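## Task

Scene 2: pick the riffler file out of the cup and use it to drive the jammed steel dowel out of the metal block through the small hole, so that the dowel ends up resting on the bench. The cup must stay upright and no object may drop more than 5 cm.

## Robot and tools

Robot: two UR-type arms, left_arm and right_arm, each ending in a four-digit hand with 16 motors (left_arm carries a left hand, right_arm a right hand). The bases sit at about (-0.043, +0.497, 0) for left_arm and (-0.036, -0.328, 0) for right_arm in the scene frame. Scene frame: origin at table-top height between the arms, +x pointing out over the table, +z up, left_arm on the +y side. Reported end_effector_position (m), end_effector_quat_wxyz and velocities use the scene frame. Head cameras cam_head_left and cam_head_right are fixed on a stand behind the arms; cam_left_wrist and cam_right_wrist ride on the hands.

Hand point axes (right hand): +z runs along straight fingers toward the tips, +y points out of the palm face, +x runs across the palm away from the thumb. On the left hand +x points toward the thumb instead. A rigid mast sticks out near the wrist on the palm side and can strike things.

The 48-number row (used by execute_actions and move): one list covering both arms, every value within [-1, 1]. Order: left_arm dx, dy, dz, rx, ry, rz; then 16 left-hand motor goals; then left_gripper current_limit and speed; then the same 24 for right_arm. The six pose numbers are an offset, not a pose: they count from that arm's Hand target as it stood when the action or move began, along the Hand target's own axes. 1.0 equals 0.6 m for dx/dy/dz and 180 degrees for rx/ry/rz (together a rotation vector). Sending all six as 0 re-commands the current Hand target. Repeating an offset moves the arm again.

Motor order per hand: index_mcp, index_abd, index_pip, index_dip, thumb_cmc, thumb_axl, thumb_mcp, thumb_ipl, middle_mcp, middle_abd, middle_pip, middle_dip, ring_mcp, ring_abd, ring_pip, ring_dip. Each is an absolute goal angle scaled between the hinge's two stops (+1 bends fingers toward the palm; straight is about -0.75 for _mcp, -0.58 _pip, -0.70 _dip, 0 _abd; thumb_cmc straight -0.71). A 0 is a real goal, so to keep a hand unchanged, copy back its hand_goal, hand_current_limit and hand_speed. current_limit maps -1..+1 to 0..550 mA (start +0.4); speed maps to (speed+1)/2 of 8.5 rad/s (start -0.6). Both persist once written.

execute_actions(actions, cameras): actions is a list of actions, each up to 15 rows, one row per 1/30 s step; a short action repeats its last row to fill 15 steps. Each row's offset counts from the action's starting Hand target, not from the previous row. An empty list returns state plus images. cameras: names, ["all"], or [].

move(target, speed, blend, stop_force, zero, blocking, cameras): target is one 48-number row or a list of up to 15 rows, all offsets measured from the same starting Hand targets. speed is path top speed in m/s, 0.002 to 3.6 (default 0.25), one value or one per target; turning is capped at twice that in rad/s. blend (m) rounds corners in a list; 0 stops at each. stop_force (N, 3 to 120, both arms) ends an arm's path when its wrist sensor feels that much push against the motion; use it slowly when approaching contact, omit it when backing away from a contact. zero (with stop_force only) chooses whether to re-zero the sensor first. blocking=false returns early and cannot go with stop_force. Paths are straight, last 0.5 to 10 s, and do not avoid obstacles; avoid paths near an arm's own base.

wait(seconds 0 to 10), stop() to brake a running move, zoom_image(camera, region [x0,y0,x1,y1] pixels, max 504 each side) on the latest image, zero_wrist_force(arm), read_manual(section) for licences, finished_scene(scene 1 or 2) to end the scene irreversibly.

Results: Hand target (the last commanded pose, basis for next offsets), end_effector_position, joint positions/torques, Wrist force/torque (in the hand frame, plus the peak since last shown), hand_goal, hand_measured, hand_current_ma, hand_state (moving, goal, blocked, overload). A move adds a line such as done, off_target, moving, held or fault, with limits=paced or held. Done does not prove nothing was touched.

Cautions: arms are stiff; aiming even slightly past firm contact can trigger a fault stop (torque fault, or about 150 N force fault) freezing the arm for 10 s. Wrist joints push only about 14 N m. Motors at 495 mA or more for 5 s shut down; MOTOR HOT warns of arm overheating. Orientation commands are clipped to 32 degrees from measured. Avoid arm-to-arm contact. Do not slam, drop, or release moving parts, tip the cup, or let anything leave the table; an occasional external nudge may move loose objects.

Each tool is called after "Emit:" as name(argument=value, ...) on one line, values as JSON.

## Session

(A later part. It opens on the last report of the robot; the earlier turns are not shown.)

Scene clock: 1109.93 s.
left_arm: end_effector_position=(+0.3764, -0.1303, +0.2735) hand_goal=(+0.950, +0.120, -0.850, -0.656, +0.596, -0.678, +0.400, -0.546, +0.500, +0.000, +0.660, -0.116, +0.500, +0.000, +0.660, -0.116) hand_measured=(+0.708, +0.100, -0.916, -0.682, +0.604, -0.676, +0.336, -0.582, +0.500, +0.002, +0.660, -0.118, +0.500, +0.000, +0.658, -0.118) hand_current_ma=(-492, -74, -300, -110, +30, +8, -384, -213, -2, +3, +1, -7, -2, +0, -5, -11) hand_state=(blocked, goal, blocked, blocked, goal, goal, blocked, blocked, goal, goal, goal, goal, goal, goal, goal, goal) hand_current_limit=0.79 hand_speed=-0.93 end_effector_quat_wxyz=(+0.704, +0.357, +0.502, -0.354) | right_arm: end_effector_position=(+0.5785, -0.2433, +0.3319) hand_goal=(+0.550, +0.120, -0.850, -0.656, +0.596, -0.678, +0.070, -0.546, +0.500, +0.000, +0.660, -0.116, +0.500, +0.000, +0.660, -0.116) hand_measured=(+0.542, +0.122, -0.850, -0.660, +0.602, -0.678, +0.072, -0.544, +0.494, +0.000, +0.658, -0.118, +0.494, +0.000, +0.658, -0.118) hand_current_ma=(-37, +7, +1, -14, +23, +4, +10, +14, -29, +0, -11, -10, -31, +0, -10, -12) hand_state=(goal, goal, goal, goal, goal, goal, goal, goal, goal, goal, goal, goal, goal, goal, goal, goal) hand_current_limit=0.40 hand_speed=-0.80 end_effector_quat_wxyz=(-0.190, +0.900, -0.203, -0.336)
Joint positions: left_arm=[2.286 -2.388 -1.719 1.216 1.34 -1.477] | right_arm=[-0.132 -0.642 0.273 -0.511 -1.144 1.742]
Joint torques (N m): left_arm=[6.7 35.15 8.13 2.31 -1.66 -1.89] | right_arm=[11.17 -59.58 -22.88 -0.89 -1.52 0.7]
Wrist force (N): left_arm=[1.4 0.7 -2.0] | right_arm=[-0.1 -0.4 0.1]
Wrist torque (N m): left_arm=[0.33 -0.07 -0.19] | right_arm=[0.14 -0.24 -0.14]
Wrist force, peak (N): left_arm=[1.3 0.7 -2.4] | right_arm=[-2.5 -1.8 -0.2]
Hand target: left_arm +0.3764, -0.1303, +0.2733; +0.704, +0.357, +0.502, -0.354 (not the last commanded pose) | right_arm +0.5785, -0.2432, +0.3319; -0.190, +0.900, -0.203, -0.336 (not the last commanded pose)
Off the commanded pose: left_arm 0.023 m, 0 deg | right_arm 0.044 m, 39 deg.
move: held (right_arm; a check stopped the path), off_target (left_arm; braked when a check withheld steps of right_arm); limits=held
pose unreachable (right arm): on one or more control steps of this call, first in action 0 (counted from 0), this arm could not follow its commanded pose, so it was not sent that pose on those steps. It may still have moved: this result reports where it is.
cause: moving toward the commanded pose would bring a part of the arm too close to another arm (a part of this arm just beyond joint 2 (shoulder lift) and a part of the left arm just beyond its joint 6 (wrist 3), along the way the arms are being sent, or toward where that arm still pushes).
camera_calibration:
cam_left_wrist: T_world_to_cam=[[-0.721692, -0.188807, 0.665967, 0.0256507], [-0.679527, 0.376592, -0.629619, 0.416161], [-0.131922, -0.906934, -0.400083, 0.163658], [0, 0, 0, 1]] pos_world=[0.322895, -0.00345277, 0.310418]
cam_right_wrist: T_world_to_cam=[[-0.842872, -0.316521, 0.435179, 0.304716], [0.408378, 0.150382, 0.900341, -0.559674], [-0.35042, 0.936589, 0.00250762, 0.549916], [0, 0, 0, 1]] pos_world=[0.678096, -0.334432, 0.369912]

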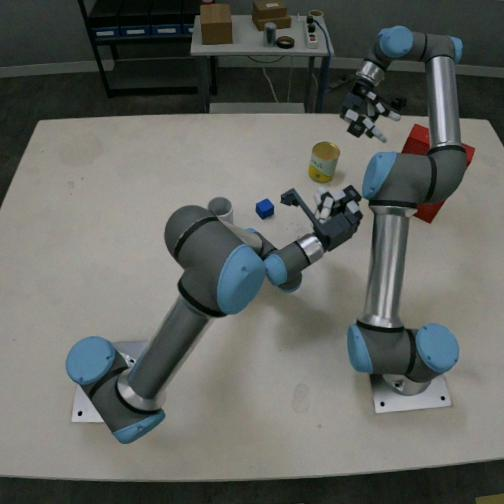

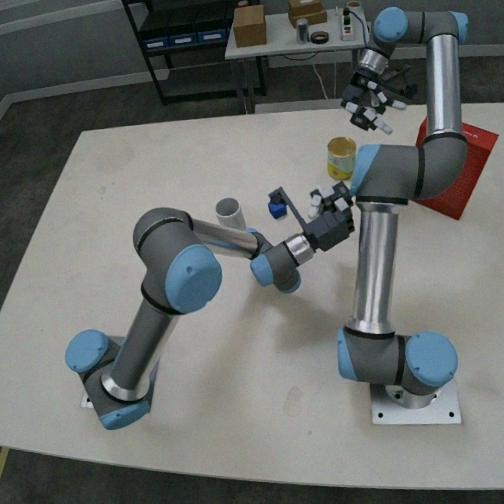

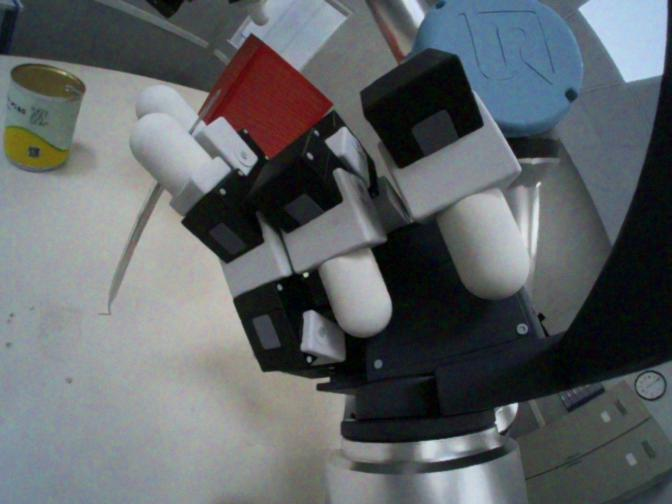

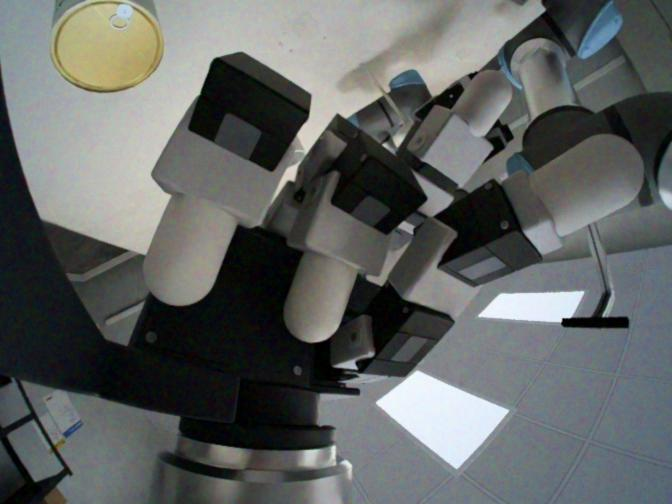

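Emit:
move(target=[0,0,0,0,0,0, 0.95,0.12,-0.85,-0.656,0.596,-0.678,0.40,-0.546,0.5,0,0.66,-0.116,0.5,0,0.66,-0.116,0.79,-0.93, -0.1458,0.2182,0.0110,-0.1275,0.2240,-0.1385, 0.55,0.12,-0.85,-0.655,0.597,-0.677,0.07,-0.545,0.5,0,0.66,-0.116,0.5,0,0.66,-0.116,0.4,-0.8], speed=0.3)

Emit:
move(target=[0,0,0,0,0,0, 0.95,0.12,-0.85,-0.656,0.596,-0.678,0.40,-0.546,0.5,0,0.66,-0.116,0.5,0,0.66,-0.116,0.79,-0.93, 0,0,0,0.3643,-0.3976,0.3643, 0.55,0.12,-0.85,-0.655,0.597,-0.677,0.07,-0.545,0.5,0,0.66,-0.116,0.5,0,0.66,-0.116,0.4,-0.8], speed=0.3)

Scene clock: 1182.07 s.
left_arm: end_effector_position=(+0.3764, -0.1303, +0.2733) hand_goal=(+0.950, +0.120, -0.850, -0.656, +0.596, -0.678, +0.400, -0.546, +0.500, +0.000, +0.660, -0.116, +0.500, +0.000, +0.660, -0.116) hand_measured=(+0.708, +0.100, -0.916, -0.682, +0.604, -0.676, +0.336, -0.582, +0.500, +0.002, +0.660, -0.118, +0.500, +0.000, +0.658, -0.118) hand_current_ma=(-492, -74, -300, -110, +30, +8, -384, -213, -2, +3, +1, -7, -2, +0, -5, -11) hand_state=(blocked, goal, blocked, blocked, goal, goal, blocked, blocked, goal, goal, goal, goal, goal, goal, goal, goal) hand_current_limit=0.79 hand_speed=-0.93 end_effector_quat_wxyz=(+0.704, +0.357, +0.502, -0.354) | right_arm: end_effector_position=(+0.4500, -0.3300, +0.3601) hand_goal=(+0.550, +0.120, -0.850, -0.656, +0.596, -0.678, +0.070, -0.546, +0.500, +0.000, +0.660, -0.116, +0.500, +0.000, +0.660, -0.116) hand_measured=(+0.542, +0.122, -0.850, -0.660, +0.598, -0.678, +0.072, -0.544, +0.494, +0.000, +0.658, -0.118, +0.494, +0.000, +0.658, -0.118) hand_current_ma=(-38, +7, +1, -14, +8, +4, +10, +14, -29, +0, -11, -10, -31, +0, -10, -12) hand_state=(goal, goal, goal, goal, goal, goal, goal, goal, goal, goal, goal, goal, goal, goal, goal, goal) hand_current_limit=0.40 hand_speed=-0.80 end_effector_quat_wxyz=(+0.002, +1.000, +0.007, +0.005)
Joint positions: left_arm=[2.286 -2.388 -1.719 1.216 1.34 -1.477] | right_arm=[-0.113 -1.565 1.562 -1.578 -1.573 1.458]
Joint torques (N m): left_arm=[7.17 32.86 17.14 2.74 -1.39 -1.5] | right_arm=[2.98 -34.22 -16.77 -3.92 0.14 0.08]
Wrist force (N): left_arm=[1.2 0.5 -1.9] | right_arm=[-0.3 0.4 0.0]
Wrist torque (N m): left_arm=[0.29 -0.05 -0.21] | right_arm=[0.25 -0.01 -0.06]
Wrist force, peak (N): left_arm=[1.4 0.6 -2.3] | right_arm=[-1.4 0.5 -0.4]
Hand target: left_arm +0.3764, -0.1303, +0.2733; +0.704, +0.357, +0.502, -0.354 | right_arm +0.4500, -0.3300, +0.3601; +0.002, +1.000, +0.008, +0.005
Off the commanded pose: left_arm 0.000 m, 0 deg | right_arm 0.000 m, 0 deg.
move: done

Scene clock: 1185.37 s.
left_arm: end_effector_position=(+0.3764, -0.1303, +0.2733) hand_goal=(+0.950, +0.120, -0.850, -0.656, +0.596, -0.678, +0.400, -0.546, +0.500, +0.000, +0.660, -0.116, +0.500, +0.000, +0.660, -0.116) hand_measured=(+0.708, +0.100, -0.916, -0.682, +0.604, -0.676, +0.336, -0.582, +0.500, +0.002, +0.660, -0.118, +0.500, +0.000, +0.658, -0.118) hand_current_ma=(-492, -74, -300, -110, +30, +8, -384, -213, -2, +3, +1, -7, -2, +0, -5, -11) hand_state=(blocked, goal, blocked, blocked, goal, goal, blocked, blocked, goal, goal, goal, goal, goal, goal, goal, goal) hand_current_limit=0.79 hand_speed=-0.93 end_effector_quat_wxyz=(+0.704, +0.357, +0.502, -0.354) | right_arm: end_effector_position=(+0.4499, -0.3303, +0.3619) hand_goal=(+0.550, +0.120, -0.850, -0.656, +0.596, -0.678, +0.070, -0.546, +0.500, +0.000, +0.660, -0.116, +0.500, +0.000, +0.660, -0.116) hand_measured=(+0.544, +0.122, -0.850, -0.660, +0.602, -0.678, +0.072, -0.544, +0.494, +0.000, +0.658, -0.118, +0.494, +0.000, +0.658, -0.118) hand_current_ma=(-26, +7, +1, -13, +30, +4, +9, +14, -26, +0, -11, -10, -27, +0, -10, -11) hand_state=(goal, goal, goal, goal, goal, goal, goal, goal, goal, goal, goal, goal, goal, goal, goal, goal) hand_current_limit=0.40 hand_speed=-0.80 end_effector_quat_wxyz=(-0.410, +0.682, -0.407, -0.448)
Joint positions: left_arm=[2.286 -2.388 -1.719 1.216 1.34 -1.477] | right_arm=[-0.51 -1.025 1.065 -0.405 -0.82 1.624]
Joint torques (N m): left_arm=[7.45 34.27 16.98 2.57 -1.26 -0.92] | right_arm=[0.73 -43.95 -19.07 0.5 0.85 0.13]
Wrist force (N): left_arm=[1.2 0.6 -2.0] | right_arm=[-8.6 -1.7 0.5]
Wrist torque (N m): left_arm=[0.32 -0.05 -0.21] | right_arm=[-0.12 0.66 -0.65]
Wrist force, peak (N): left_arm=[1.3 0.8 -2.3] | right_arm=[-150.7 -49.9 -8.1]
Hand target: left_arm +0.3764, -0.1303, +0.2733; +0.704, +0.357, +0.502, -0.354 | right_arm +0.4499, -0.3303, +0.3619; -0.410, +0.682, -0.407, -0.448 (not the last commanded pose)
Off the commanded pose: left_arm 0.000 m, 0 deg | right_arm 0.002 m, 22 deg.
FORCE FAULT: contact force on the right arm reached its limit, and that arm stopped. The contact can be on any part of that arm, not only on its tool. That arm's remaining commands of this call were not run. That arm is still stopped at the end of this call. That arm stays stopped for about 10 more seconds. Until then a move that you send moves the other arm only, and its call returns only when the move has ended. Once the stop has ended, the next robot result says so. If the stop ends while you think or write, that arm runs what you send next, counted from a new Hand target: where the arm stands when the stop ends. While its stop runs, that arm, its gripper or tool too, takes no new command. Until it ends, the stop uses up actions while you think or wait. An arm that is not stopped still takes commands.
move: fault (right_arm)

Emit:
wait(seconds=0.5, cameras=["all"])

Scene clock: 1189.87 s.
left_arm: end_effector_position=(+0.3764, -0.1303, +0.2733) hand_goal=(+0.950, +0.120, -0.850, -0.656, +0.596, -0.678, +0.400, -0.546, +0.500, +0.000, +0.660, -0.116, +0.500, +0.000, +0.660, -0.116) hand_measured=(+0.708, +0.100, -0.916, -0.682, +0.604, -0.676, +0.336, -0.582, +0.500, +0.002, +0.660, -0.118, +0.500, +0.000, +0.658, -0.118) hand_current_ma=(-492, -74, -300, -110, +30, +8, -384, -213, -2, +3, +1, -7, -2, +0, -5, -11) hand_state=(blocked, goal, blocked, blocked, goal, goal, blocked, blocked, goal, goal, goal, goal, goal, goal, goal, goal) hand_current_limit=0.79 hand_speed=-0.93 end_effector_quat_wxyz=(+0.704, +0.357, +0.502, -0.354) | right_arm: end_effector_position=(+0.4499, -0.3303, +0.3619) hand_goal=(+0.550, +0.120, -0.850, -0.656, +0.596, -0.678, +0.070, -0.546, +0.500, +0.000, +0.660, -0.116, +0.500, +0.000, +0.660, -0.116) hand_measured=(+0.544, +0.122, -0.850, -0.660, +0.602, -0.678, +0.072, -0.544, +0.494, +0.000, +0.658, -0.118, +0.494, +0.000, +0.658, -0.118) hand_current_ma=(-26, +7, +1, -13, +30, +4, +9, +14, -26, +0, -11, -10, -27, +0, -10, -11) hand_state=(goal, goal, goal, goal, goal, goal, goal, goal, goal, goal, goal, goal, goal, goal, goal, goal) hand_current_limit=0.40 hand_speed=-0.80 end_effector_quat_wxyz=(-0.410, +0.682, -0.407, -0.448)
Joint positions: left_arm=[2.286 -2.388 -1.719 1.216 1.34 -1.477] | right_arm=[-0.51 -1.025 1.065 -0.405 -0.82 1.624]
Joint torques (N m): left_arm=[6.9 33.21 17.73 2.47 -0.85 -1.04] | right_arm=[-0.81 -44.44 -19.27 0.32 0.8 0.08]
Wrist force (N): left_arm=[1.4 0.5 -2.0] | right_arm=[-8.6 -1.7 0.5]
Wrist torque (N m): left_arm=[0.30 -0.07 -0.19] | right_arm=[-0.12 0.67 -0.66]
Wrist force, peak (N): left_arm=[1.4 0.7 -2.3] | right_arm=[-9.0 -1.7 0.5]
Hand target: left_arm +0.3764, -0.1303, +0.2733; +0.704, +0.357, +0.502, -0.354 | right_arm +0.4499, -0.3303, +0.3619; -0.410, +0.682, -0.407, -0.448 (not the last commanded pose)
Off the commanded pose: left_arm 0.000 m, 0 deg | right_arm 0.002 m, 22 deg.
FORCE FAULT, CONTINUED: the right arm was still stopped when this call began, by the force fault that an earlier result reported. Since the last result the stop counts as 9 of the actions that you can send in this scene. That arm is still stopped at the end of this call. That arm stays stopped for about 5 more seconds. If the stop ends while you think or write, that arm runs what you send next, counted from a new Hand target: where the arm stands when the stop ends. While its stop runs, that arm, its gripper or tool too, takes no new command.
wait: 0.50 s; at rest from the start
camera_calibration:
cam_left_wrist: T_world_to_cam=[[-0.721646, -0.188832, 0.66601, 0.025689], [-0.679576, 0.37658, -0.629574, 0.4161], [-0.131922, -0.906934, -0.400084, 0.163619], [0, 0, 0, 1]] pos_world=[0.322895, -0.00345286, 0.310318]
cam_right_wrist: T_world_to_cam=[[-0.759167, -0.0568875, 0.648405, 0.126703], [0.59101, -0.477625, 0.650063, -0.720058], [0.272714, 0.87672, 0.396218, 0.143683], [0, 0, 0, 1]] pos_world=[0.482566, -0.46268, 0.328997]

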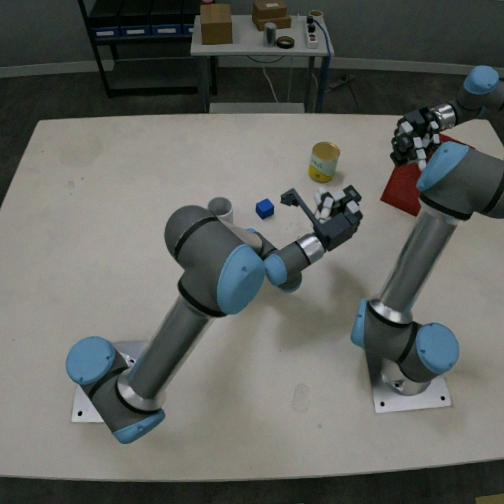

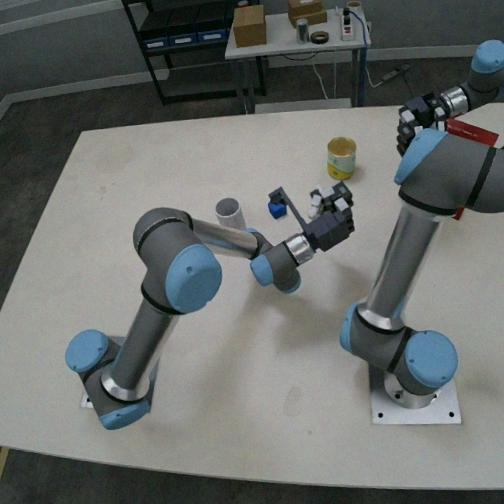

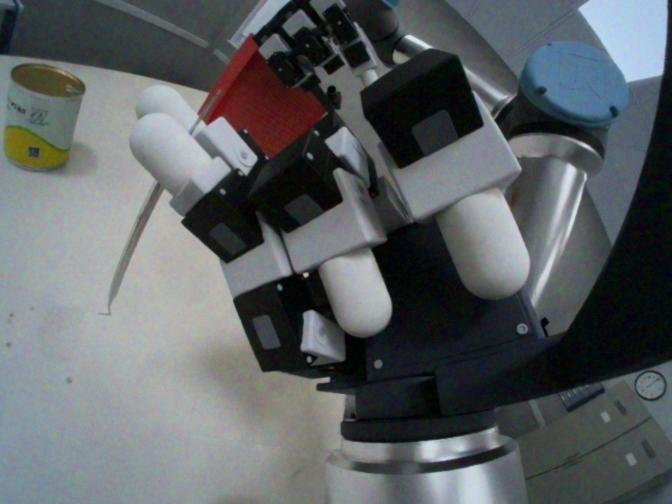

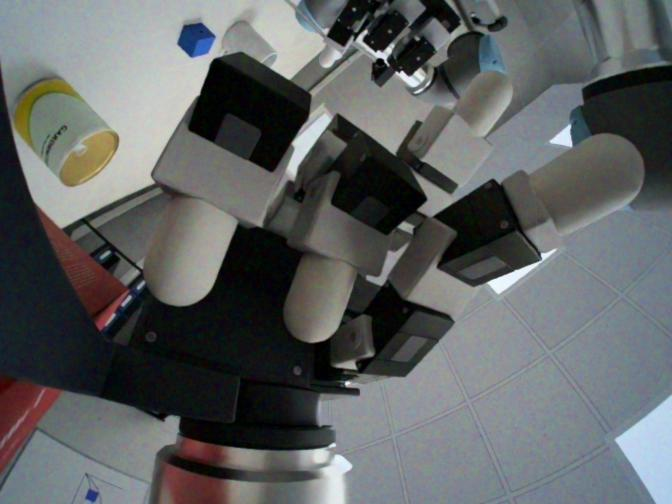

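Emit:
move(target=[[0,0,0,0,0,0, 0.95,0.12,-0.85,-0.656,0.596,-0.678,0.40,-0.546,0.5,0,0.66,-0.116,0.5,0,0.66,-0.116,0.79,-0.93, -0.1412,-0.0062,0.0052,0,0,0, 0.55,0.12,-0.85,-0.655,0.597,-0.677,0.07,-0.545,0.5,0,0.66,-0.116,0.5,0,0.66,-0.116,0.4,-0.8],[0,0,0,0,0,0, 0.95,0.12,-0.85,-0.656,0.596,-0.678,0.40,-0.546,0.5,0,0.66,-0.116,0.5,0,0.66,-0.116,0.79,-0.93, -0.3655,0.0487,0.0875,-0.2923,0.3190,-0.2923, 0.55,0.12,-0.85,-0.655,0.597,-0.677,0.07,-0.545,0.5,0,0.66,-0.116,0.5,0,0.66,-0.116,0.4,-0.8]], speed=[0.08,0.25], blend=0.02, cameras=["cam_head_left","cam_head_right"])

Scene clock: 1227.10 s.
left_arm: end_effector_position=(+0.3764, -0.1303, +0.2733) hand_goal=(+0.950, +0.120, -0.850, -0.656, +0.596, -0.678, +0.400, -0.546, +0.500, +0.000, +0.660, -0.116, +0.500, +0.000, +0.660, -0.116) hand_measured=(+0.708, +0.100, -0.916, -0.682, +0.604, -0.676, +0.336, -0.582, +0.500, +0.002, +0.660, -0.118, +0.500, +0.000, +0.658, -0.118) hand_current_ma=(-492, -74, -300, -110, +30, +8, -384, -213, -2, +3, +1, -7, -2, +0, -5, -11) hand_state=(blocked, goal, blocked, blocked, goal, goal, blocked, blocked, goal, goal, goal, goal, goal, goal, goal, goal) hand_current_limit=0.79 hand_speed=-0.93 end_effector_quat_wxyz=(+0.704, +0.357, +0.502, -0.354) | right_arm: end_effector_position=(+0.3500, -0.2503, +0.5498) hand_goal=(+0.550, +0.120, -0.850, -0.656, +0.596, -0.678, +0.070, -0.546, +0.500, +0.000, +0.660, -0.116, +0.500, +0.000, +0.660, -0.116) hand_measured=(+0.542, +0.122, -0.850, -0.660, +0.598, -0.678, +0.072, -0.544, +0.494, +0.000, +0.658, -0.118, +0.494, +0.000, +0.658, -0.118) hand_current_ma=(-37, +7, +1, -13, +10, +4, +10, +14, -28, +0, -11, -10, -29, +0, -10, -11) hand_state=(goal, goal, goal, goal, goal, goal, goal, goal, goal, goal, goal, goal, goal, goal, goal, goal) hand_current_limit=0.40 hand_speed=-0.80 end_effector_quat_wxyz=(-0.002, +1.000, +0.002, +0.000)
Joint positions: left_arm=[2.286 -2.388 -1.719 1.216 1.34 -1.477] | right_arm=[0.054 -1.624 1.11 -1.056 -1.566 1.636]
Joint torques (N m): left_arm=[5.43 34.9 16.93 2.36 -0.08 -0.37] | right_arm=[3.53 -23.95 -19.71 -3.53 -1.05 2.52]
Wrist force (N): left_arm=[1.5 0.5 -2.0] | right_arm=[-0.3 -0.2 -0.1]
Wrist torque (N m): left_arm=[0.31 -0.09 -0.19] | right_arm=[0.18 -0.03 0.02]
Wrist force, peak (N): left_arm=[1.4 0.7 -2.2] | right_arm=[-8.9 -1.6 0.6]
Hand target: left_arm +0.3764, -0.1303, +0.2733; +0.704, +0.357, +0.502, -0.354 | right_arm +0.3500, -0.2504, +0.5499; -0.002, +1.000, +0.002, +0.000
Off the commanded pose: left_arm 0.000 m, 0 deg | right_arm 0.000 m, 0 deg.
FORCE FAULT, CONTINUED: the right arm's stop, for the force fault that an earlier result reported, is over. The rest of the stop counts as 10 of the actions that you can send in this scene. The stop ended before this call began, so that arm ran this call's commands, counted from a new Hand target: where the arm stood when the stop ended. During its stop the right arm's controller moved it back a little.
move: done
Images, in order (width x height): cam_head_left 504x504, cam_head_right 504x504.

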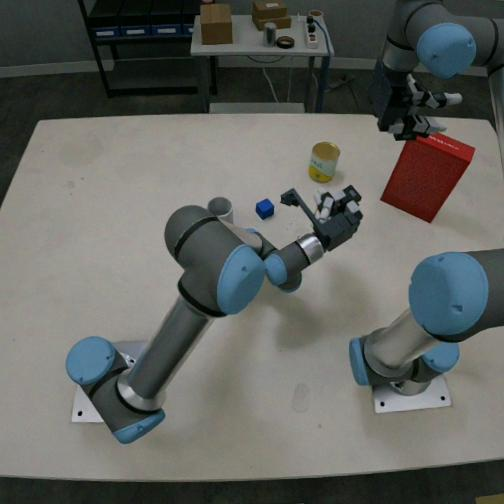

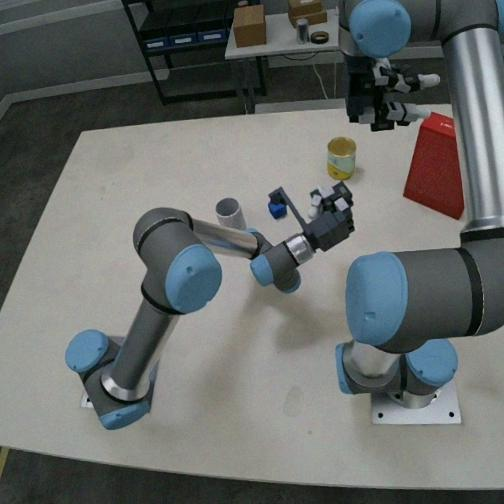

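Emit:
move(target=[0,0,0,0,0,0, 0.95,0.12,-0.85,-0.656,0.596,-0.678,0.40,-0.546,0.5,0,0.66,-0.116,0.5,0,0.66,-0.116,0.79,-0.93, 0,0,0,0.3643,-0.3976,0.3643, 0.55,0.12,-0.85,-0.655,0.597,-0.677,0.07,-0.545,0.5,0,0.66,-0.116,0.5,0,0.66,-0.116,0.4,-0.8], speed=0.3)

Scene clock: 1242.03 s.
left_arm: end_effector_position=(+0.3764, -0.1303, +0.2733) hand_goal=(+0.950, +0.120, -0.850, -0.656, +0.596, -0.678, +0.400, -0.546, +0.500, +0.000, +0.660, -0.116, +0.500, +0.000, +0.660, -0.116) hand_measured=(+0.708, +0.100, -0.916, -0.682, +0.604, -0.676, +0.336, -0.582, +0.500, +0.002, +0.660, -0.118, +0.500, +0.000, +0.658, -0.118) hand_current_ma=(-492, -74, -300, -110, +30, +8, -384, -213, -2, +3, +1, -7, -2, +0, -5, -11) hand_state=(blocked, goal, blocked, blocked, goal, goal, blocked, blocked, goal, goal, goal, goal, goal, goal, goal, goal) hand_current_limit=0.79 hand_speed=-0.93 end_effector_quat_wxyz=(+0.704, +0.357, +0.502, -0.354) | right_arm: end_effector_position=(+0.3500, -0.2504, +0.5499) hand_goal=(+0.550, +0.120, -0.850, -0.656, +0.596, -0.678, +0.070, -0.546, +0.500, +0.000, +0.660, -0.116, +0.500, +0.000, +0.660, -0.116) hand_measured=(+0.548, +0.122, -0.850, -0.660, +0.602, -0.678, +0.072, -0.544, +0.498, +0.000, +0.658, -0.118, +0.498, +0.000, +0.658, -0.118) hand_current_ma=(-12, +7, +1, -13, +27, +4, +10, +14, -13, +0, -11, -10, -13, +0, -10, -11) hand_state=(goal, goal, goal, goal, goal, goal, goal, goal, goal, goal, goal, goal, goal, goal, goal, goal) hand_current_limit=0.40 hand_speed=-0.80 end_effector_quat_wxyz=(+0.478, -0.521, +0.476, +0.523)
Joint positions: left_arm=[2.286 -2.388 -1.719 1.216 1.34 -1.477] | right_arm=[-0.562 -1.319 1.186 0.14 -0.638 1.564]
Joint torques (N m): left_arm=[4.18 32.65 17.88 2.11 0.16 -0.42] | right_arm=[8.53 -25.12 -12.82 2.16 -0.84 2.42]
Wrist force (N): left_arm=[1.4 0.6 -2.0] | right_arm=[-0.3 -1.7 0.8]
Wrist torque (N m): left_arm=[0.31 -0.09 -0.19] | right_arm=[-0.27 -0.29 -0.22]
Wrist force, peak (N): left_arm=[1.6 0.7 -2.1] | right_arm=[-0.6 -1.8 0.9]
Hand target: left_arm +0.3764, -0.1303, +0.2733; +0.704, +0.357, +0.502, -0.354 | right_arm +0.3500, -0.2504, +0.5499; -0.478, +0.521, -0.476, -0.523
Off the commanded pose: left_arm 0.000 m, 0 deg | right_arm 0.000 m, 0 deg.
move: done

Emit:
move(target=[0,0,0,0,0,0, 0.95,0.12,-0.85,-0.656,0.596,-0.678,0.40,-0.546,0.5,0,0.66,-0.116,0.5,0,0.66,-0.116,0.79,-0.93, 0.05,-0.1438,0.3049,0.2222,0,0, 0.55,0.12,-0.85,-0.655,0.597,-0.677,0.07,-0.545,0.5,0,0.66,-0.116,0.5,0,0.66,-0.116,0.4,-0.8], speed=0.2, cameras=["cam_head_left","cam_head_right","cam_right_wrist"])

Scene clock: 1255.67 s.
left_arm: end_effector_position=(+0.3764, -0.1303, +0.2733) hand_goal=(+0.950, +0.120, -0.850, -0.656, +0.596, -0.678, +0.400, -0.546, +0.500, +0.000, +0.660, -0.116, +0.500, +0.000, +0.660, -0.116) hand_measured=(+0.708, +0.100, -0.916, -0.682, +0.604, -0.676, +0.336, -0.582, +0.500, +0.002, +0.660, -0.118, +0.500, +0.000, +0.658, -0.118) hand_current_ma=(-492, -74, -300, -110, +30, +8, -384, -213, -2, +3, +1, -7, -2, +0, -5, -11) hand_state=(blocked, goal, blocked, blocked, goal, goal, blocked, blocked, goal, goal, goal, goal, goal, goal, goal, goal) hand_current_limit=0.79 hand_speed=-0.93 end_effector_quat_wxyz=(+0.704, +0.357, +0.502, -0.354) | right_arm: end_effector_position=(+0.4194, -0.0603, +0.5208) hand_goal=(+0.550, +0.120, -0.850, -0.656, +0.596, -0.678, +0.070, -0.546, +0.500, +0.000, +0.660, -0.116, +0.500, +0.000, +0.660, -0.116) hand_measured=(+0.548, +0.122, -0.850, -0.660, +0.602, -0.678, +0.072, -0.544, +0.498, +0.000, +0.658, -0.118, +0.498, +0.000, +0.658, -0.118) hand_current_ma=(-8, +7, +1, -13, +27, +4, +9, +13, -10, +0, -11, -10, -10, +0, -10, -11) hand_state=(goal, goal, goal, goal, goal, goal, goal, goal, goal, goal, goal, goal, goal, goal, goal, goal) hand_current_limit=0.40 hand_speed=-0.80 end_effector_quat_wxyz=(+0.627, -0.326, +0.626, +0.329) end_effector_velocity=(+0.001, +0.000, +0.000) end_effector_angular_velocity=(-0.001, -0.002, -0.004)
Joint positions: left_arm=[2.286 -2.388 -1.719 1.216 1.34 -1.477] | right_arm=[-0.281 -1.621 1.596 0.013 0.342 1.584]
Joint velocities: left_arm=[within noise] | right_arm=[0.001 0 0 -0.001 0.005 -0.002]
Joint torques (N m): left_arm=[3.77 33.24 17.26 2.06 0.65 0.03] | right_arm=[10.08 -20.71 -21.68 0.97 2.66 -2.36]
Wrist force (N): left_arm=[1.1 0.6 -2.0] | right_arm=[-0.9 -1.8 0.9]
Wrist torque (N m): left_arm=[0.31 -0.05 -0.22] | right_arm=[-0.28 -0.24 -0.28]
Wrist force, peak (N): left_arm=[1.3 0.7 -2.2] | right_arm=[-0.6 -2.0 0.9]
Hand target: left_arm +0.3764, -0.1303, +0.2733; +0.704, +0.357, +0.502, -0.354 | right_arm +0.4194, -0.0602, +0.5207; +0.627, -0.326, +0.626, +0.329
Off the commanded pose: left_arm 0.000 m, 0 deg | right_arm 0.000 m, 0 deg.
move: done
camera_calibration:
cam_right_wrist: T_world_to_cam=[[-0.494153, 0.325707, 0.806057, -0.154336], [-0.0208354, -0.931339, 0.363557, -0.297952], [0.869125, 0.162858, 0.46701, -0.4777], [0, 0, 0, 1]] pos_world=[0.332708, -0.149429, 0.455817]
Images, in order (width x height): cam_head_left 504x504, cam_head_right 504x504, cam_right_wrist 672x504.

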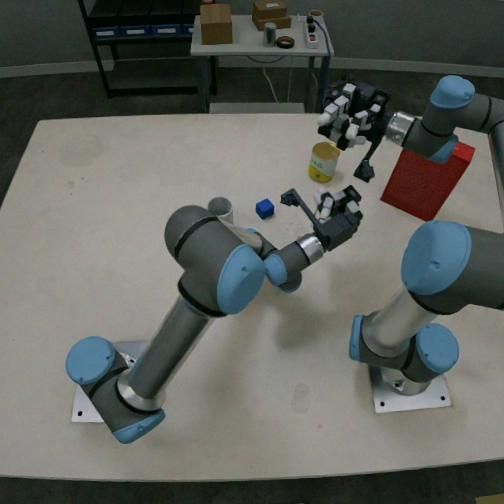

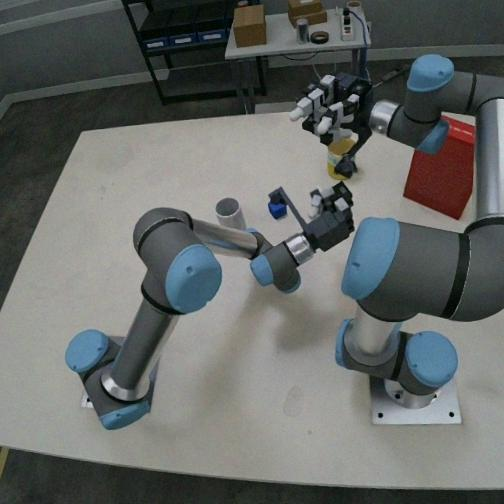

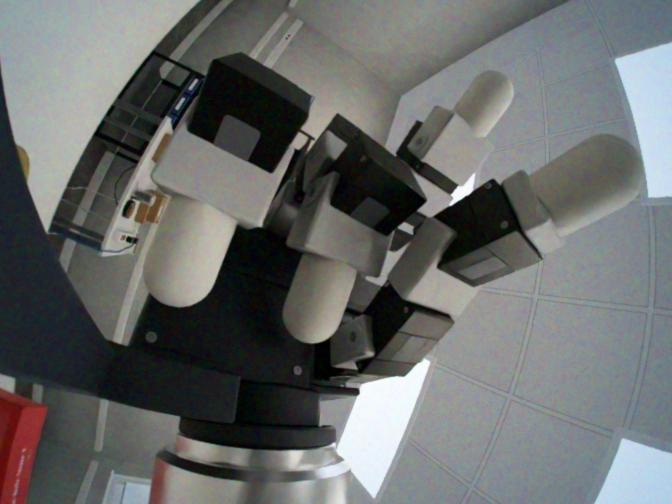

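Emit:
move(target=[[0,0,0,0,0,0, 0.95,0.12,-0.85,-0.656,0.596,-0.678,0.40,-0.546,0.5,0,0.66,-0.116,0.5,0,0.66,-0.116,0.79,-0.93, 0.0347,-0.1623,0.0023,0,0,0, 0.55,0.12,-0.85,-0.655,0.597,-0.677,0.07,-0.545,0.5,0,0.66,-0.116,0.5,0,0.66,-0.116,0.4,-0.8],[0,0,0,0,0,0, 0.95,0.12,-0.85,-0.656,0.596,-0.678,0.40,-0.546,0.5,0,0.66,-0.116,0.5,0,0.66,-0.116,0.79,-0.93, 0.40,-0.1463,0.0038,0,0,0, 0.55,0.12,-0.85,-0.655,0.597,-0.677,0.07,-0.545,0.5,0,0.66,-0.116,0.5,0,0.66,-0.116,0.4,-0.8]], speed=[0.15,0.15], blend=0.02, cameras=["cam_head_left","cam_head_right","cam_left_wrist","cam_right_wrist"])

Scene clock: 1297.37 s.
left_arm: end_effector_position=(+0.3764, -0.1303, +0.2733) hand_goal=(+0.950, +0.120, -0.850, -0.656, +0.596, -0.678, +0.400, -0.546, +0.500, +0.000, +0.660, -0.116, +0.500, +0.000, +0.660, -0.116) hand_measured=(+0.708, +0.100, -0.916, -0.682, +0.604, -0.676, +0.336, -0.582, +0.500, +0.002, +0.660, -0.118, +0.500, +0.000, +0.658, -0.118) hand_current_ma=(-492, -74, -300, -110, +30, +8, -384, -213, -2, +3, +1, -7, -2, +0, -5, -11) hand_state=(blocked, goal, blocked, blocked, goal, goal, blocked, blocked, goal, goal, goal, goal, goal, goal, goal, goal) hand_current_limit=0.79 hand_speed=-0.93 end_effector_quat_wxyz=(+0.704, +0.357, +0.502, -0.354) | right_arm: end_effector_position=(+0.4927, -0.1073, +0.2806) hand_goal=(+0.550, +0.120, -0.850, -0.656, +0.596, -0.678, +0.070, -0.546, +0.500, +0.000, +0.660, -0.116, +0.500, +0.000, +0.660, -0.116) hand_measured=(+0.548, +0.122, -0.850, -0.660, +0.602, -0.678, +0.072, -0.544, +0.498, +0.000, +0.658, -0.118, +0.498, +0.000, +0.658, -0.118) hand_current_ma=(-8, +7, +1, -13, +31, +4, +9, +13, -10, +0, -11, -10, -10, +0, -10, -11) hand_state=(goal, goal, goal, goal, goal, goal, goal, goal, goal, goal, goal, goal, goal, goal, goal, goal) hand_current_limit=0.40 hand_speed=-0.80 end_effector_quat_wxyz=(+0.627, -0.326, +0.626, +0.329)
Joint positions: left_arm=[2.286 -2.388 -1.719 1.216 1.34 -1.477] | right_arm=[-0.339 -1.289 1.867 -0.591 0.284 1.586]
Joint torques (N m): left_arm=[2.2 32.7 18.12 2.2 0.5 0.36] | right_arm=[5.19 -24.71 -19.08 -0.66 1.25 -2.26]
Wrist force (N): left_arm=[1.2 0.5 -2.2] | right_arm=[-0.9 -1.8 0.8]
Wrist torque (N m): left_arm=[0.32 -0.06 -0.21] | right_arm=[-0.31 -0.25 -0.24]
Wrist force, peak (N): left_arm=[1.5 0.7 -2.1] | right_arm=[-1.0 -2.5 0.9]
Hand target: left_arm +0.3764, -0.1303, +0.2733; +0.704, +0.357, +0.502, -0.354 | right_arm +0.4927, -0.1074, +0.2805; +0.627, -0.326, +0.626, +0.329
Off the commanded pose: left_arm 0.000 m, 0 deg | right_arm 0.000 m, 0 deg.
move: done
camera_calibration:
cam_left_wrist: T_world_to_cam=[[-0.721646, -0.188832, 0.66601, 0.025689], [-0.679576, 0.37658, -0.629574, 0.4161], [-0.131922, -0.906934, -0.400084, 0.163619], [0, 0, 0, 1]] pos_world=[0.322895, -0.00345286, 0.310318]
cam_right_wrist: T_world_to_cam=[[-0.494152, 0.325753, 0.806039, 0.0908705], [-0.0208598, -0.931323, 0.363597, -0.252865], [0.869125, 0.162858, 0.46701, -0.421664], [0, 0, 0, 1]] pos_world=[0.406108, -0.196429, 0.215617]

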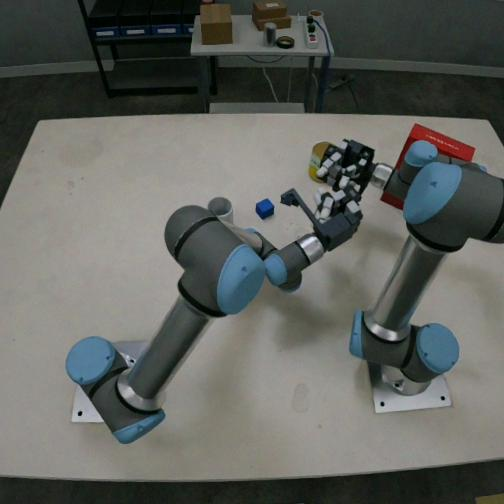

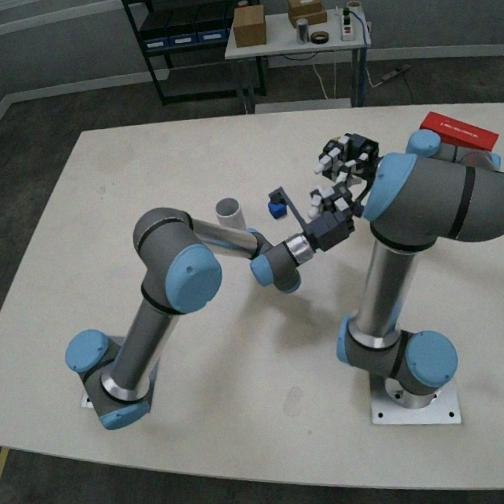

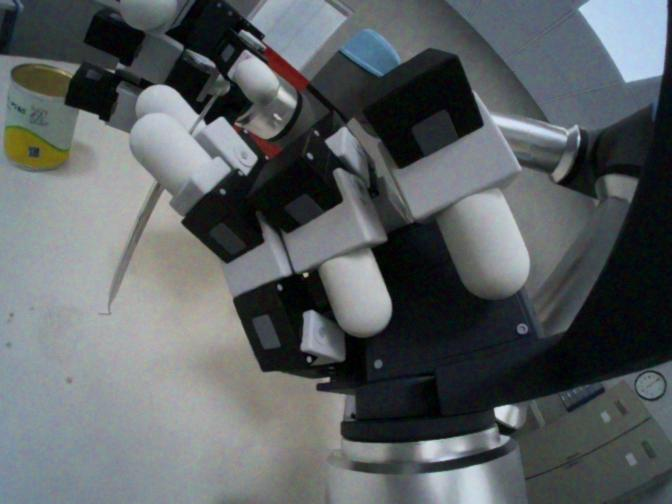

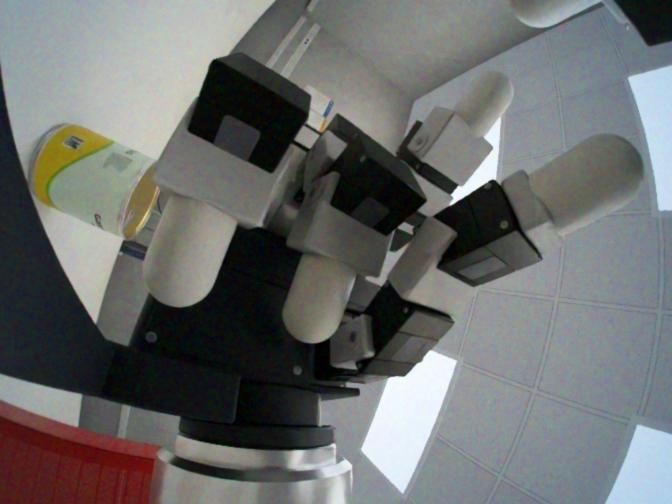

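Emit:
move(target=[0,0,0,0,0,0, 0.95,0.12,-0.85,-0.656,0.596,-0.678,0.40,-0.546,0.5,0,0.66,-0.116,0.5,0,0.66,-0.116,0.79,-0.93, 0.188,0,0,0,0,0, 0.55,0.12,-0.85,-0.655,0.597,-0.677,0.07,-0.545,0.5,0,0.66,-0.116,0.5,0,0.66,-0.116,0.4,-0.8], speed=0.1, cameras=["cam_head_left","cam_head_right","cam_left_wrist","cam_right_wrist"])

Scene clock: 1304.00 s.
left_arm: end_effector_position=(+0.3764, -0.1303, +0.2733) hand_goal=(+0.950, +0.120, -0.850, -0.656, +0.596, -0.678, +0.400, -0.546, +0.500, +0.000, +0.660, -0.116, +0.500, +0.000, +0.660, -0.116) hand_measured=(+0.708, +0.100, -0.916, -0.682, +0.604, -0.676, +0.336, -0.582, +0.500, +0.002, +0.660, -0.118, +0.500, +0.000, +0.658, -0.118) hand_current_ma=(-492, -74, -300, -110, +30, +8, -384, -213, -2, +3, +1, -7, -2, +0, -5, -11) hand_state=(blocked, goal, blocked, blocked, goal, goal, blocked, blocked, goal, goal, goal, goal, goal, goal, goal, goal) hand_current_limit=0.79 hand_speed=-0.93 end_effector_quat_wxyz=(+0.704, +0.357, +0.502, -0.354) | right_arm: end_effector_position=(+0.4927, -0.1068, +0.1678) hand_goal=(+0.550, +0.120, -0.850, -0.656, +0.596, -0.678, +0.070, -0.546, +0.500, +0.000, +0.660, -0.116, +0.500, +0.000, +0.660, -0.116) hand_measured=(+0.548, +0.122, -0.850, -0.660, +0.602, -0.678, +0.072, -0.544, +0.498, +0.000, +0.658, -0.118, +0.498, +0.000, +0.658, -0.118) hand_current_ma=(-8, +7, +1, -13, +31, +4, +9, +13, -10, +0, -11, -10, -10, +0, -10, -11) hand_state=(goal, goal, goal, goal, goal, goal, goal, goal, goal, goal, goal, goal, goal, goal, goal, goal) hand_current_limit=0.40 hand_speed=-0.80 end_effector_quat_wxyz=(+0.627, -0.326, +0.626, +0.329)
Joint positions: left_arm=[2.286 -2.388 -1.719 1.216 1.34 -1.477] | right_arm=[-0.338 -1.102 1.966 -0.877 0.285 1.587]
Joint torques (N m): left_arm=[0.9 33.26 17.35 2.49 0.74 0.72] | right_arm=[8.96 -29.96 -19.52 0.44 2.07 -1.83]
Wrist force (N): left_arm=[1.1 0.7 -2.1] | right_arm=[-0.5 -1.9 0.7]
Wrist torque (N m): left_arm=[0.33 -0.05 -0.22] | right_arm=[-0.28 -0.29 -0.23]
Wrist force, peak (N): left_arm=[1.3 0.6 -2.3] | right_arm=[-1.9 -1.6 0.8]
Hand target: left_arm +0.3764, -0.1303, +0.2733; +0.704, +0.357, +0.502, -0.354 | right_arm +0.4927, -0.1068, +0.1677; +0.627, -0.326, +0.626, +0.329
Off the commanded pose: left_arm 0.000 m, 0 deg | right_arm 0.000 m, 0 deg.
move: done
camera_calibration:
cam_left_wrist: T_world_to_cam=[[-0.721646, -0.188832, 0.66601, 0.025689], [-0.679576, 0.37658, -0.629574, 0.4161], [-0.131922, -0.906934, -0.400084, 0.163619], [0, 0, 0, 1]] pos_world=[0.322895, -0.00345286, 0.310318]
cam_right_wrist: T_world_to_cam=[[-0.493943, 0.325642, 0.806212, 0.181456], [-0.0207959, -0.931379, 0.363458, -0.21141], [0.869245, 0.162762, 0.46682, -0.369027], [0, 0, 0, 1]] pos_world=[0.406007, -0.195929, 0.102816]

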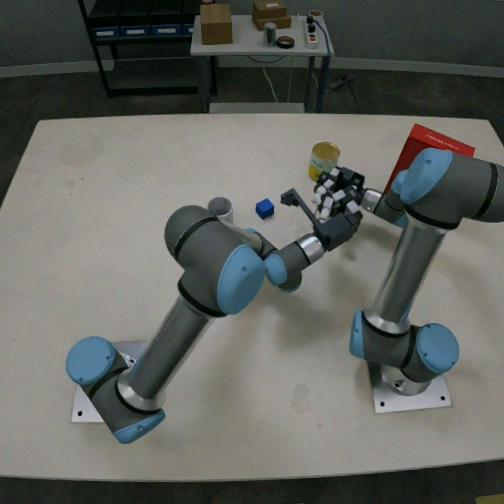

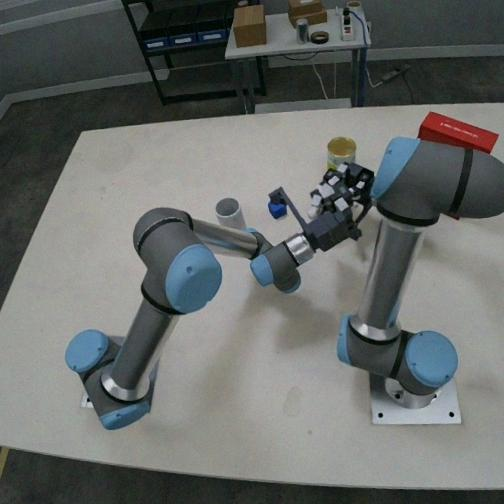

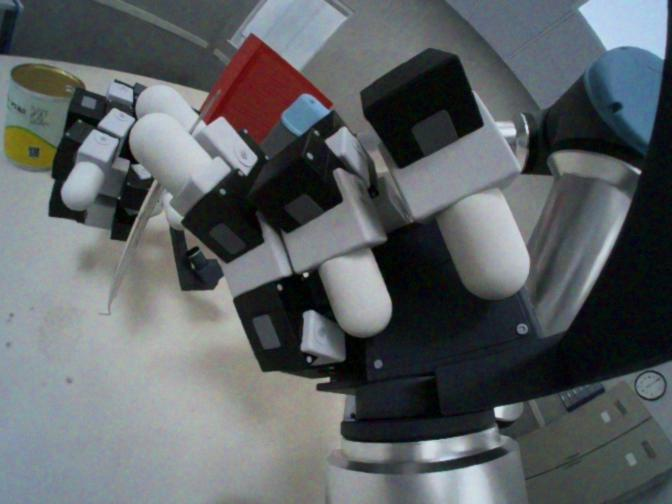

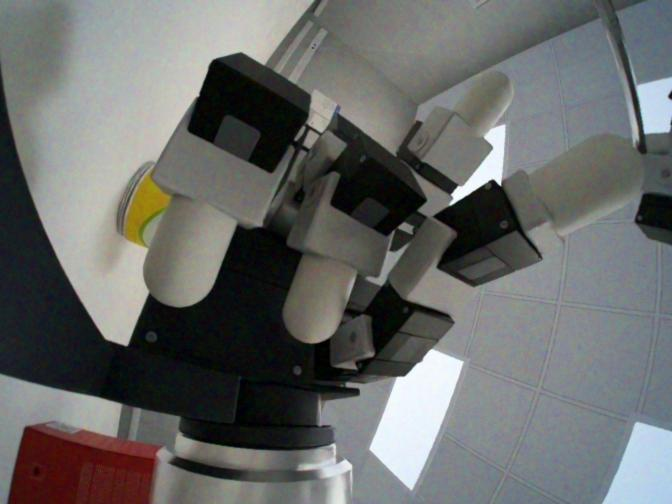

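Emit:
move(target=[0,0,0,0,0,0, 0.95,0.12,-0.85,-0.656,0.596,-0.678,0.40,-0.546,0.5,0,0.66,-0.116,0.5,0,0.66,-0.116,0.79,-0.93, 0,0.0667,0,0,0,0, 0.55,0.12,-0.85,-0.655,0.597,-0.677,0.07,-0.545,0.5,0,0.66,-0.116,0.5,0,0.66,-0.116,0.4,-0.8], speed=0.04, stop_force=4, cameras=["cam_left_wrist","cam_right_wrist"])

Scene clock: 1319.73 s.
left_arm: end_effector_position=(+0.3764, -0.1303, +0.2733) hand_goal=(+0.950, +0.120, -0.850, -0.656, +0.596, -0.678, +0.400, -0.546, +0.500, +0.000, +0.660, -0.116, +0.500, +0.000, +0.660, -0.116) hand_measured=(+0.708, +0.100, -0.916, -0.682, +0.604, -0.676, +0.336, -0.582, +0.500, +0.002, +0.660, -0.118, +0.500, +0.000, +0.658, -0.118) hand_current_ma=(-492, -74, -300, -110, +30, +8, -384, -213, -2, +3, +1, -7, -2, +0, -5, -11) hand_state=(blocked, goal, blocked, blocked, goal, goal, blocked, blocked, goal, goal, goal, goal, goal, goal, goal, goal) hand_current_limit=0.79 hand_speed=-0.93 end_effector_quat_wxyz=(+0.704, +0.357, +0.502, -0.354) | right_arm: end_effector_position=(+0.4599, -0.0840, +0.1678) hand_goal=(+0.550, +0.120, -0.850, -0.656, +0.596, -0.678, +0.070, -0.546, +0.500, +0.000, +0.660, -0.116, +0.500, +0.000, +0.660, -0.116) hand_measured=(+0.548, +0.122, -0.850, -0.660, +0.602, -0.678, +0.072, -0.544, +0.498, +0.000, +0.658, -0.118, +0.498, +0.000, +0.658, -0.118) hand_current_ma=(-8, +7, +1, -13, +31, +4, +9, +13, -10, +0, -11, -10, -10, +0, -10, -11) hand_state=(goal, goal, goal, goal, goal, goal, goal, goal, goal, goal, goal, goal, goal, goal, goal, goal) hand_current_limit=0.40 hand_speed=-0.80 end_effector_quat_wxyz=(+0.627, -0.326, +0.626, +0.329)
Joint positions: left_arm=[2.286 -2.388 -1.719 1.216 1.34 -1.477] | right_arm=[-0.311 -1.16 2.064 -0.917 0.312 1.585]
Joint torques (N m): left_arm=[2.72 32.95 19.68 2.15 0.79 1.01] | right_arm=[-10.04 -24.75 -20.35 0.99 -2.06 2.79]
Wrist force (N): left_arm=[1.3 0.6 -2.1] | right_arm=[-0.5 -1.8 0.7]
Wrist torque (N m): left_arm=[0.33 -0.08 -0.20] | right_arm=[-0.28 -0.28 -0.18]
Wrist force, peak (N): left_arm=[1.5 0.6 -2.1] | right_arm=[-0.5 -2.5 1.0]
Hand target: left_arm +0.3764, -0.1303, +0.2733; +0.704, +0.357, +0.502, -0.354 | right_arm +0.4599, -0.0840, +0.1678; +0.627, -0.326, +0.626, +0.329
Off the commanded pose: left_arm 0.000 m, 0 deg | right_arm 0.000 m, 0 deg.
move: done
camera_calibration:
cam_left_wrist: T_world_to_cam=[[-0.721646, -0.188832, 0.66601, 0.025689], [-0.679576, 0.37658, -0.629574, 0.4161], [-0.131922, -0.906934, -0.400084, 0.163619], [0, 0, 0, 1]] pos_world=[0.322895, -0.00345286, 0.310318]
cam_right_wrist: T_world_to_cam=[[-0.494263, 0.325806, 0.805949, 0.158004], [-0.0209328, -0.931303, 0.363643, -0.190812], [0.86906, 0.162865, 0.467129, -0.344173], [0, 0, 0, 1]] pos_world=[0.373208, -0.173129, 0.102818]
Images, in order (width x height): cam_left_wrist 672x504, cam_right_wrist 672x504.

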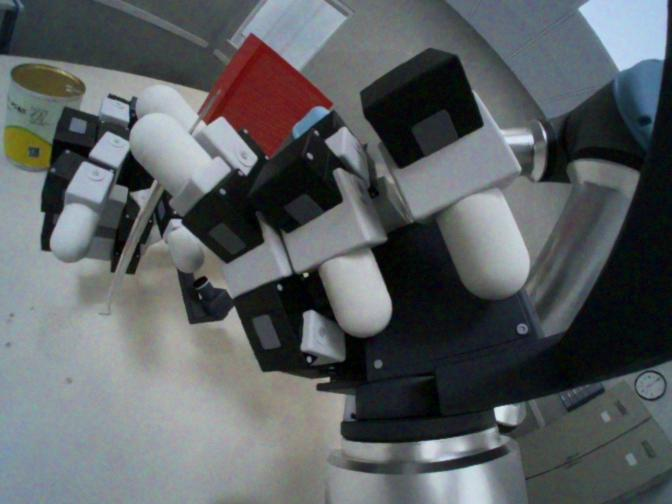

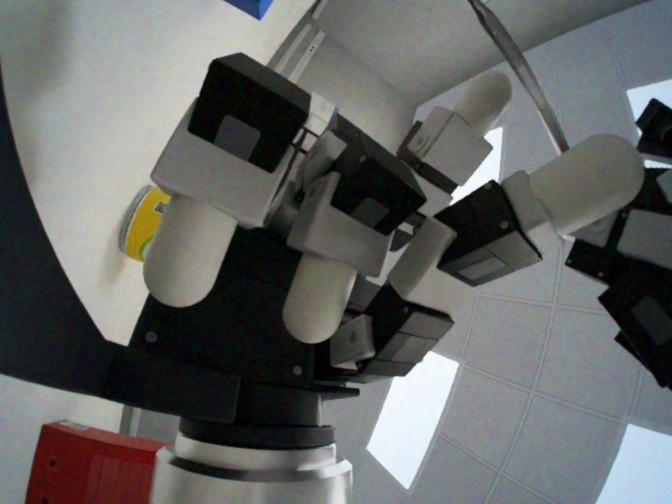

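Emit:
move(target=[0,0,0,0,0,0, 0.95,0.12,-0.85,-0.656,0.596,-0.678,0.40,-0.546,0.5,0,0.66,-0.116,0.5,0,0.66,-0.116,0.79,-0.93, 0,0.0333,0,0,0,0, 0.55,0.12,-0.85,-0.655,0.597,-0.677,0.07,-0.545,0.5,0,0.66,-0.116,0.5,0,0.66,-0.116,0.4,-0.8], speed=0.03, stop_force=4, cameras=["cam_left_wrist","cam_right_wrist"])

Scene clock: 1332.03 s.
left_arm: end_effector_position=(+0.3764, -0.1303, +0.2733) hand_goal=(+0.950, +0.120, -0.850, -0.656, +0.596, -0.678, +0.400, -0.546, +0.500, +0.000, +0.660, -0.116, +0.500, +0.000, +0.660, -0.116) hand_measured=(+0.708, +0.100, -0.916, -0.682, +0.604, -0.676, +0.336, -0.582, +0.500, +0.002, +0.660, -0.118, +0.500, +0.000, +0.658, -0.118) hand_current_ma=(-492, -74, -300, -110, +30, +8, -384, -213, -2, +3, +1, -7, -2, +0, -5, -11) hand_state=(blocked, goal, blocked, blocked, goal, goal, blocked, blocked, goal, goal, goal, goal, goal, goal, goal, goal) hand_current_limit=0.79 hand_speed=-0.93 end_effector_quat_wxyz=(+0.704, +0.357, +0.502, -0.354) | right_arm: end_effector_position=(+0.4435, -0.0726, +0.1679) hand_goal=(+0.550, +0.120, -0.850, -0.656, +0.596, -0.678, +0.070, -0.546, +0.500, +0.000, +0.660, -0.116, +0.500, +0.000, +0.660, -0.116) hand_measured=(+0.548, +0.122, -0.850, -0.660, +0.602, -0.678, +0.072, -0.544, +0.498, +0.000, +0.658, -0.118, +0.498, +0.000, +0.658, -0.118) hand_current_ma=(-8, +7, +1, -13, +31, +4, +9, +13, -10, +0, -11, -10, -10, +0, -10, -11) hand_state=(goal, goal, goal, goal, goal, goal, goal, goal, goal, goal, goal, goal, goal, goal, goal, goal) hand_current_limit=0.40 hand_speed=-0.80 end_effector_quat_wxyz=(+0.627, -0.326, +0.626, +0.329)
Joint positions: left_arm=[2.286 -2.388 -1.719 1.216 1.34 -1.477] | right_arm=[-0.295 -1.187 2.111 -0.935 0.328 1.584]
Joint torques (N m): left_arm=[0.92 34.52 16.86 1.87 0.78 1.23] | right_arm=[-9.8 -24.7 -20.54 0.86 -1.92 2.77]
Wrist force (N): left_arm=[1.1 0.4 -2.0] | right_arm=[-0.7 -1.9 0.9]
Wrist torque (N m): left_arm=[0.29 -0.04 -0.21] | right_arm=[-0.31 -0.26 -0.17]
Wrist force, peak (N): left_arm=[1.6 0.6 -2.1] | right_arm=[-0.5 -2.2 0.8]
Hand target: left_arm +0.3764, -0.1303, +0.2733; +0.704, +0.357, +0.502, -0.354 | right_arm +0.4435, -0.0726, +0.1679; +0.627, -0.326, +0.626, +0.329
Off the commanded pose: left_arm 0.000 m, 0 deg | right_arm 0.000 m, 0 deg.
move: done
camera_calibration:
cam_left_wrist: T_world_to_cam=[[-0.721646, -0.188832, 0.66601, 0.025689], [-0.679576, 0.37658, -0.629574, 0.4161], [-0.131922, -0.906934, -0.400084, 0.163619], [0, 0, 0, 1]] pos_world=[0.322895, -0.00345286, 0.310318]
cam_right_wrist: T_world_to_cam=[[-0.494263, 0.325806, 0.805949, 0.146103], [-0.0209328, -0.931303, 0.363643, -0.180575], [0.86906, 0.162865, 0.467129, -0.331823], [0, 0, 0, 1]] pos_world=[0.356808, -0.161729, 0.102918]
Images, in order (width x height): cam_left_wrist 672x504, cam_right_wrist 672x504.

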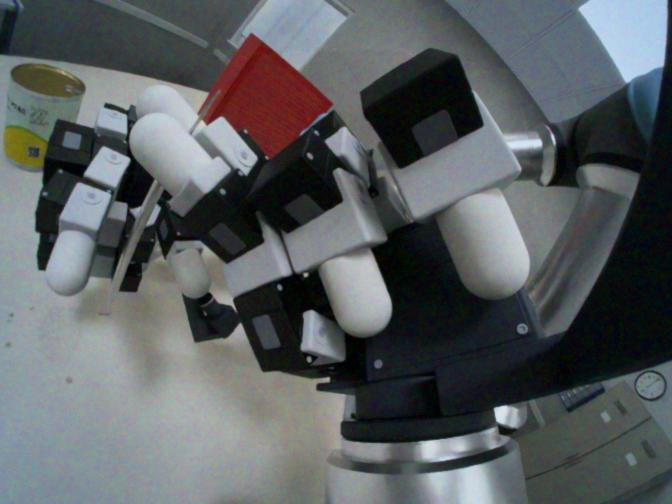

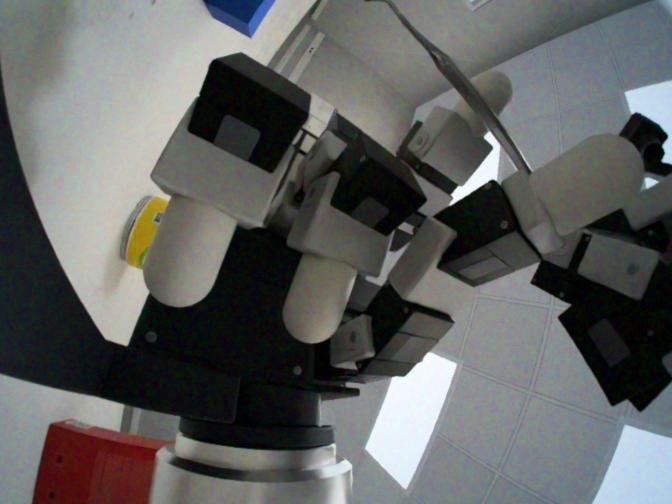

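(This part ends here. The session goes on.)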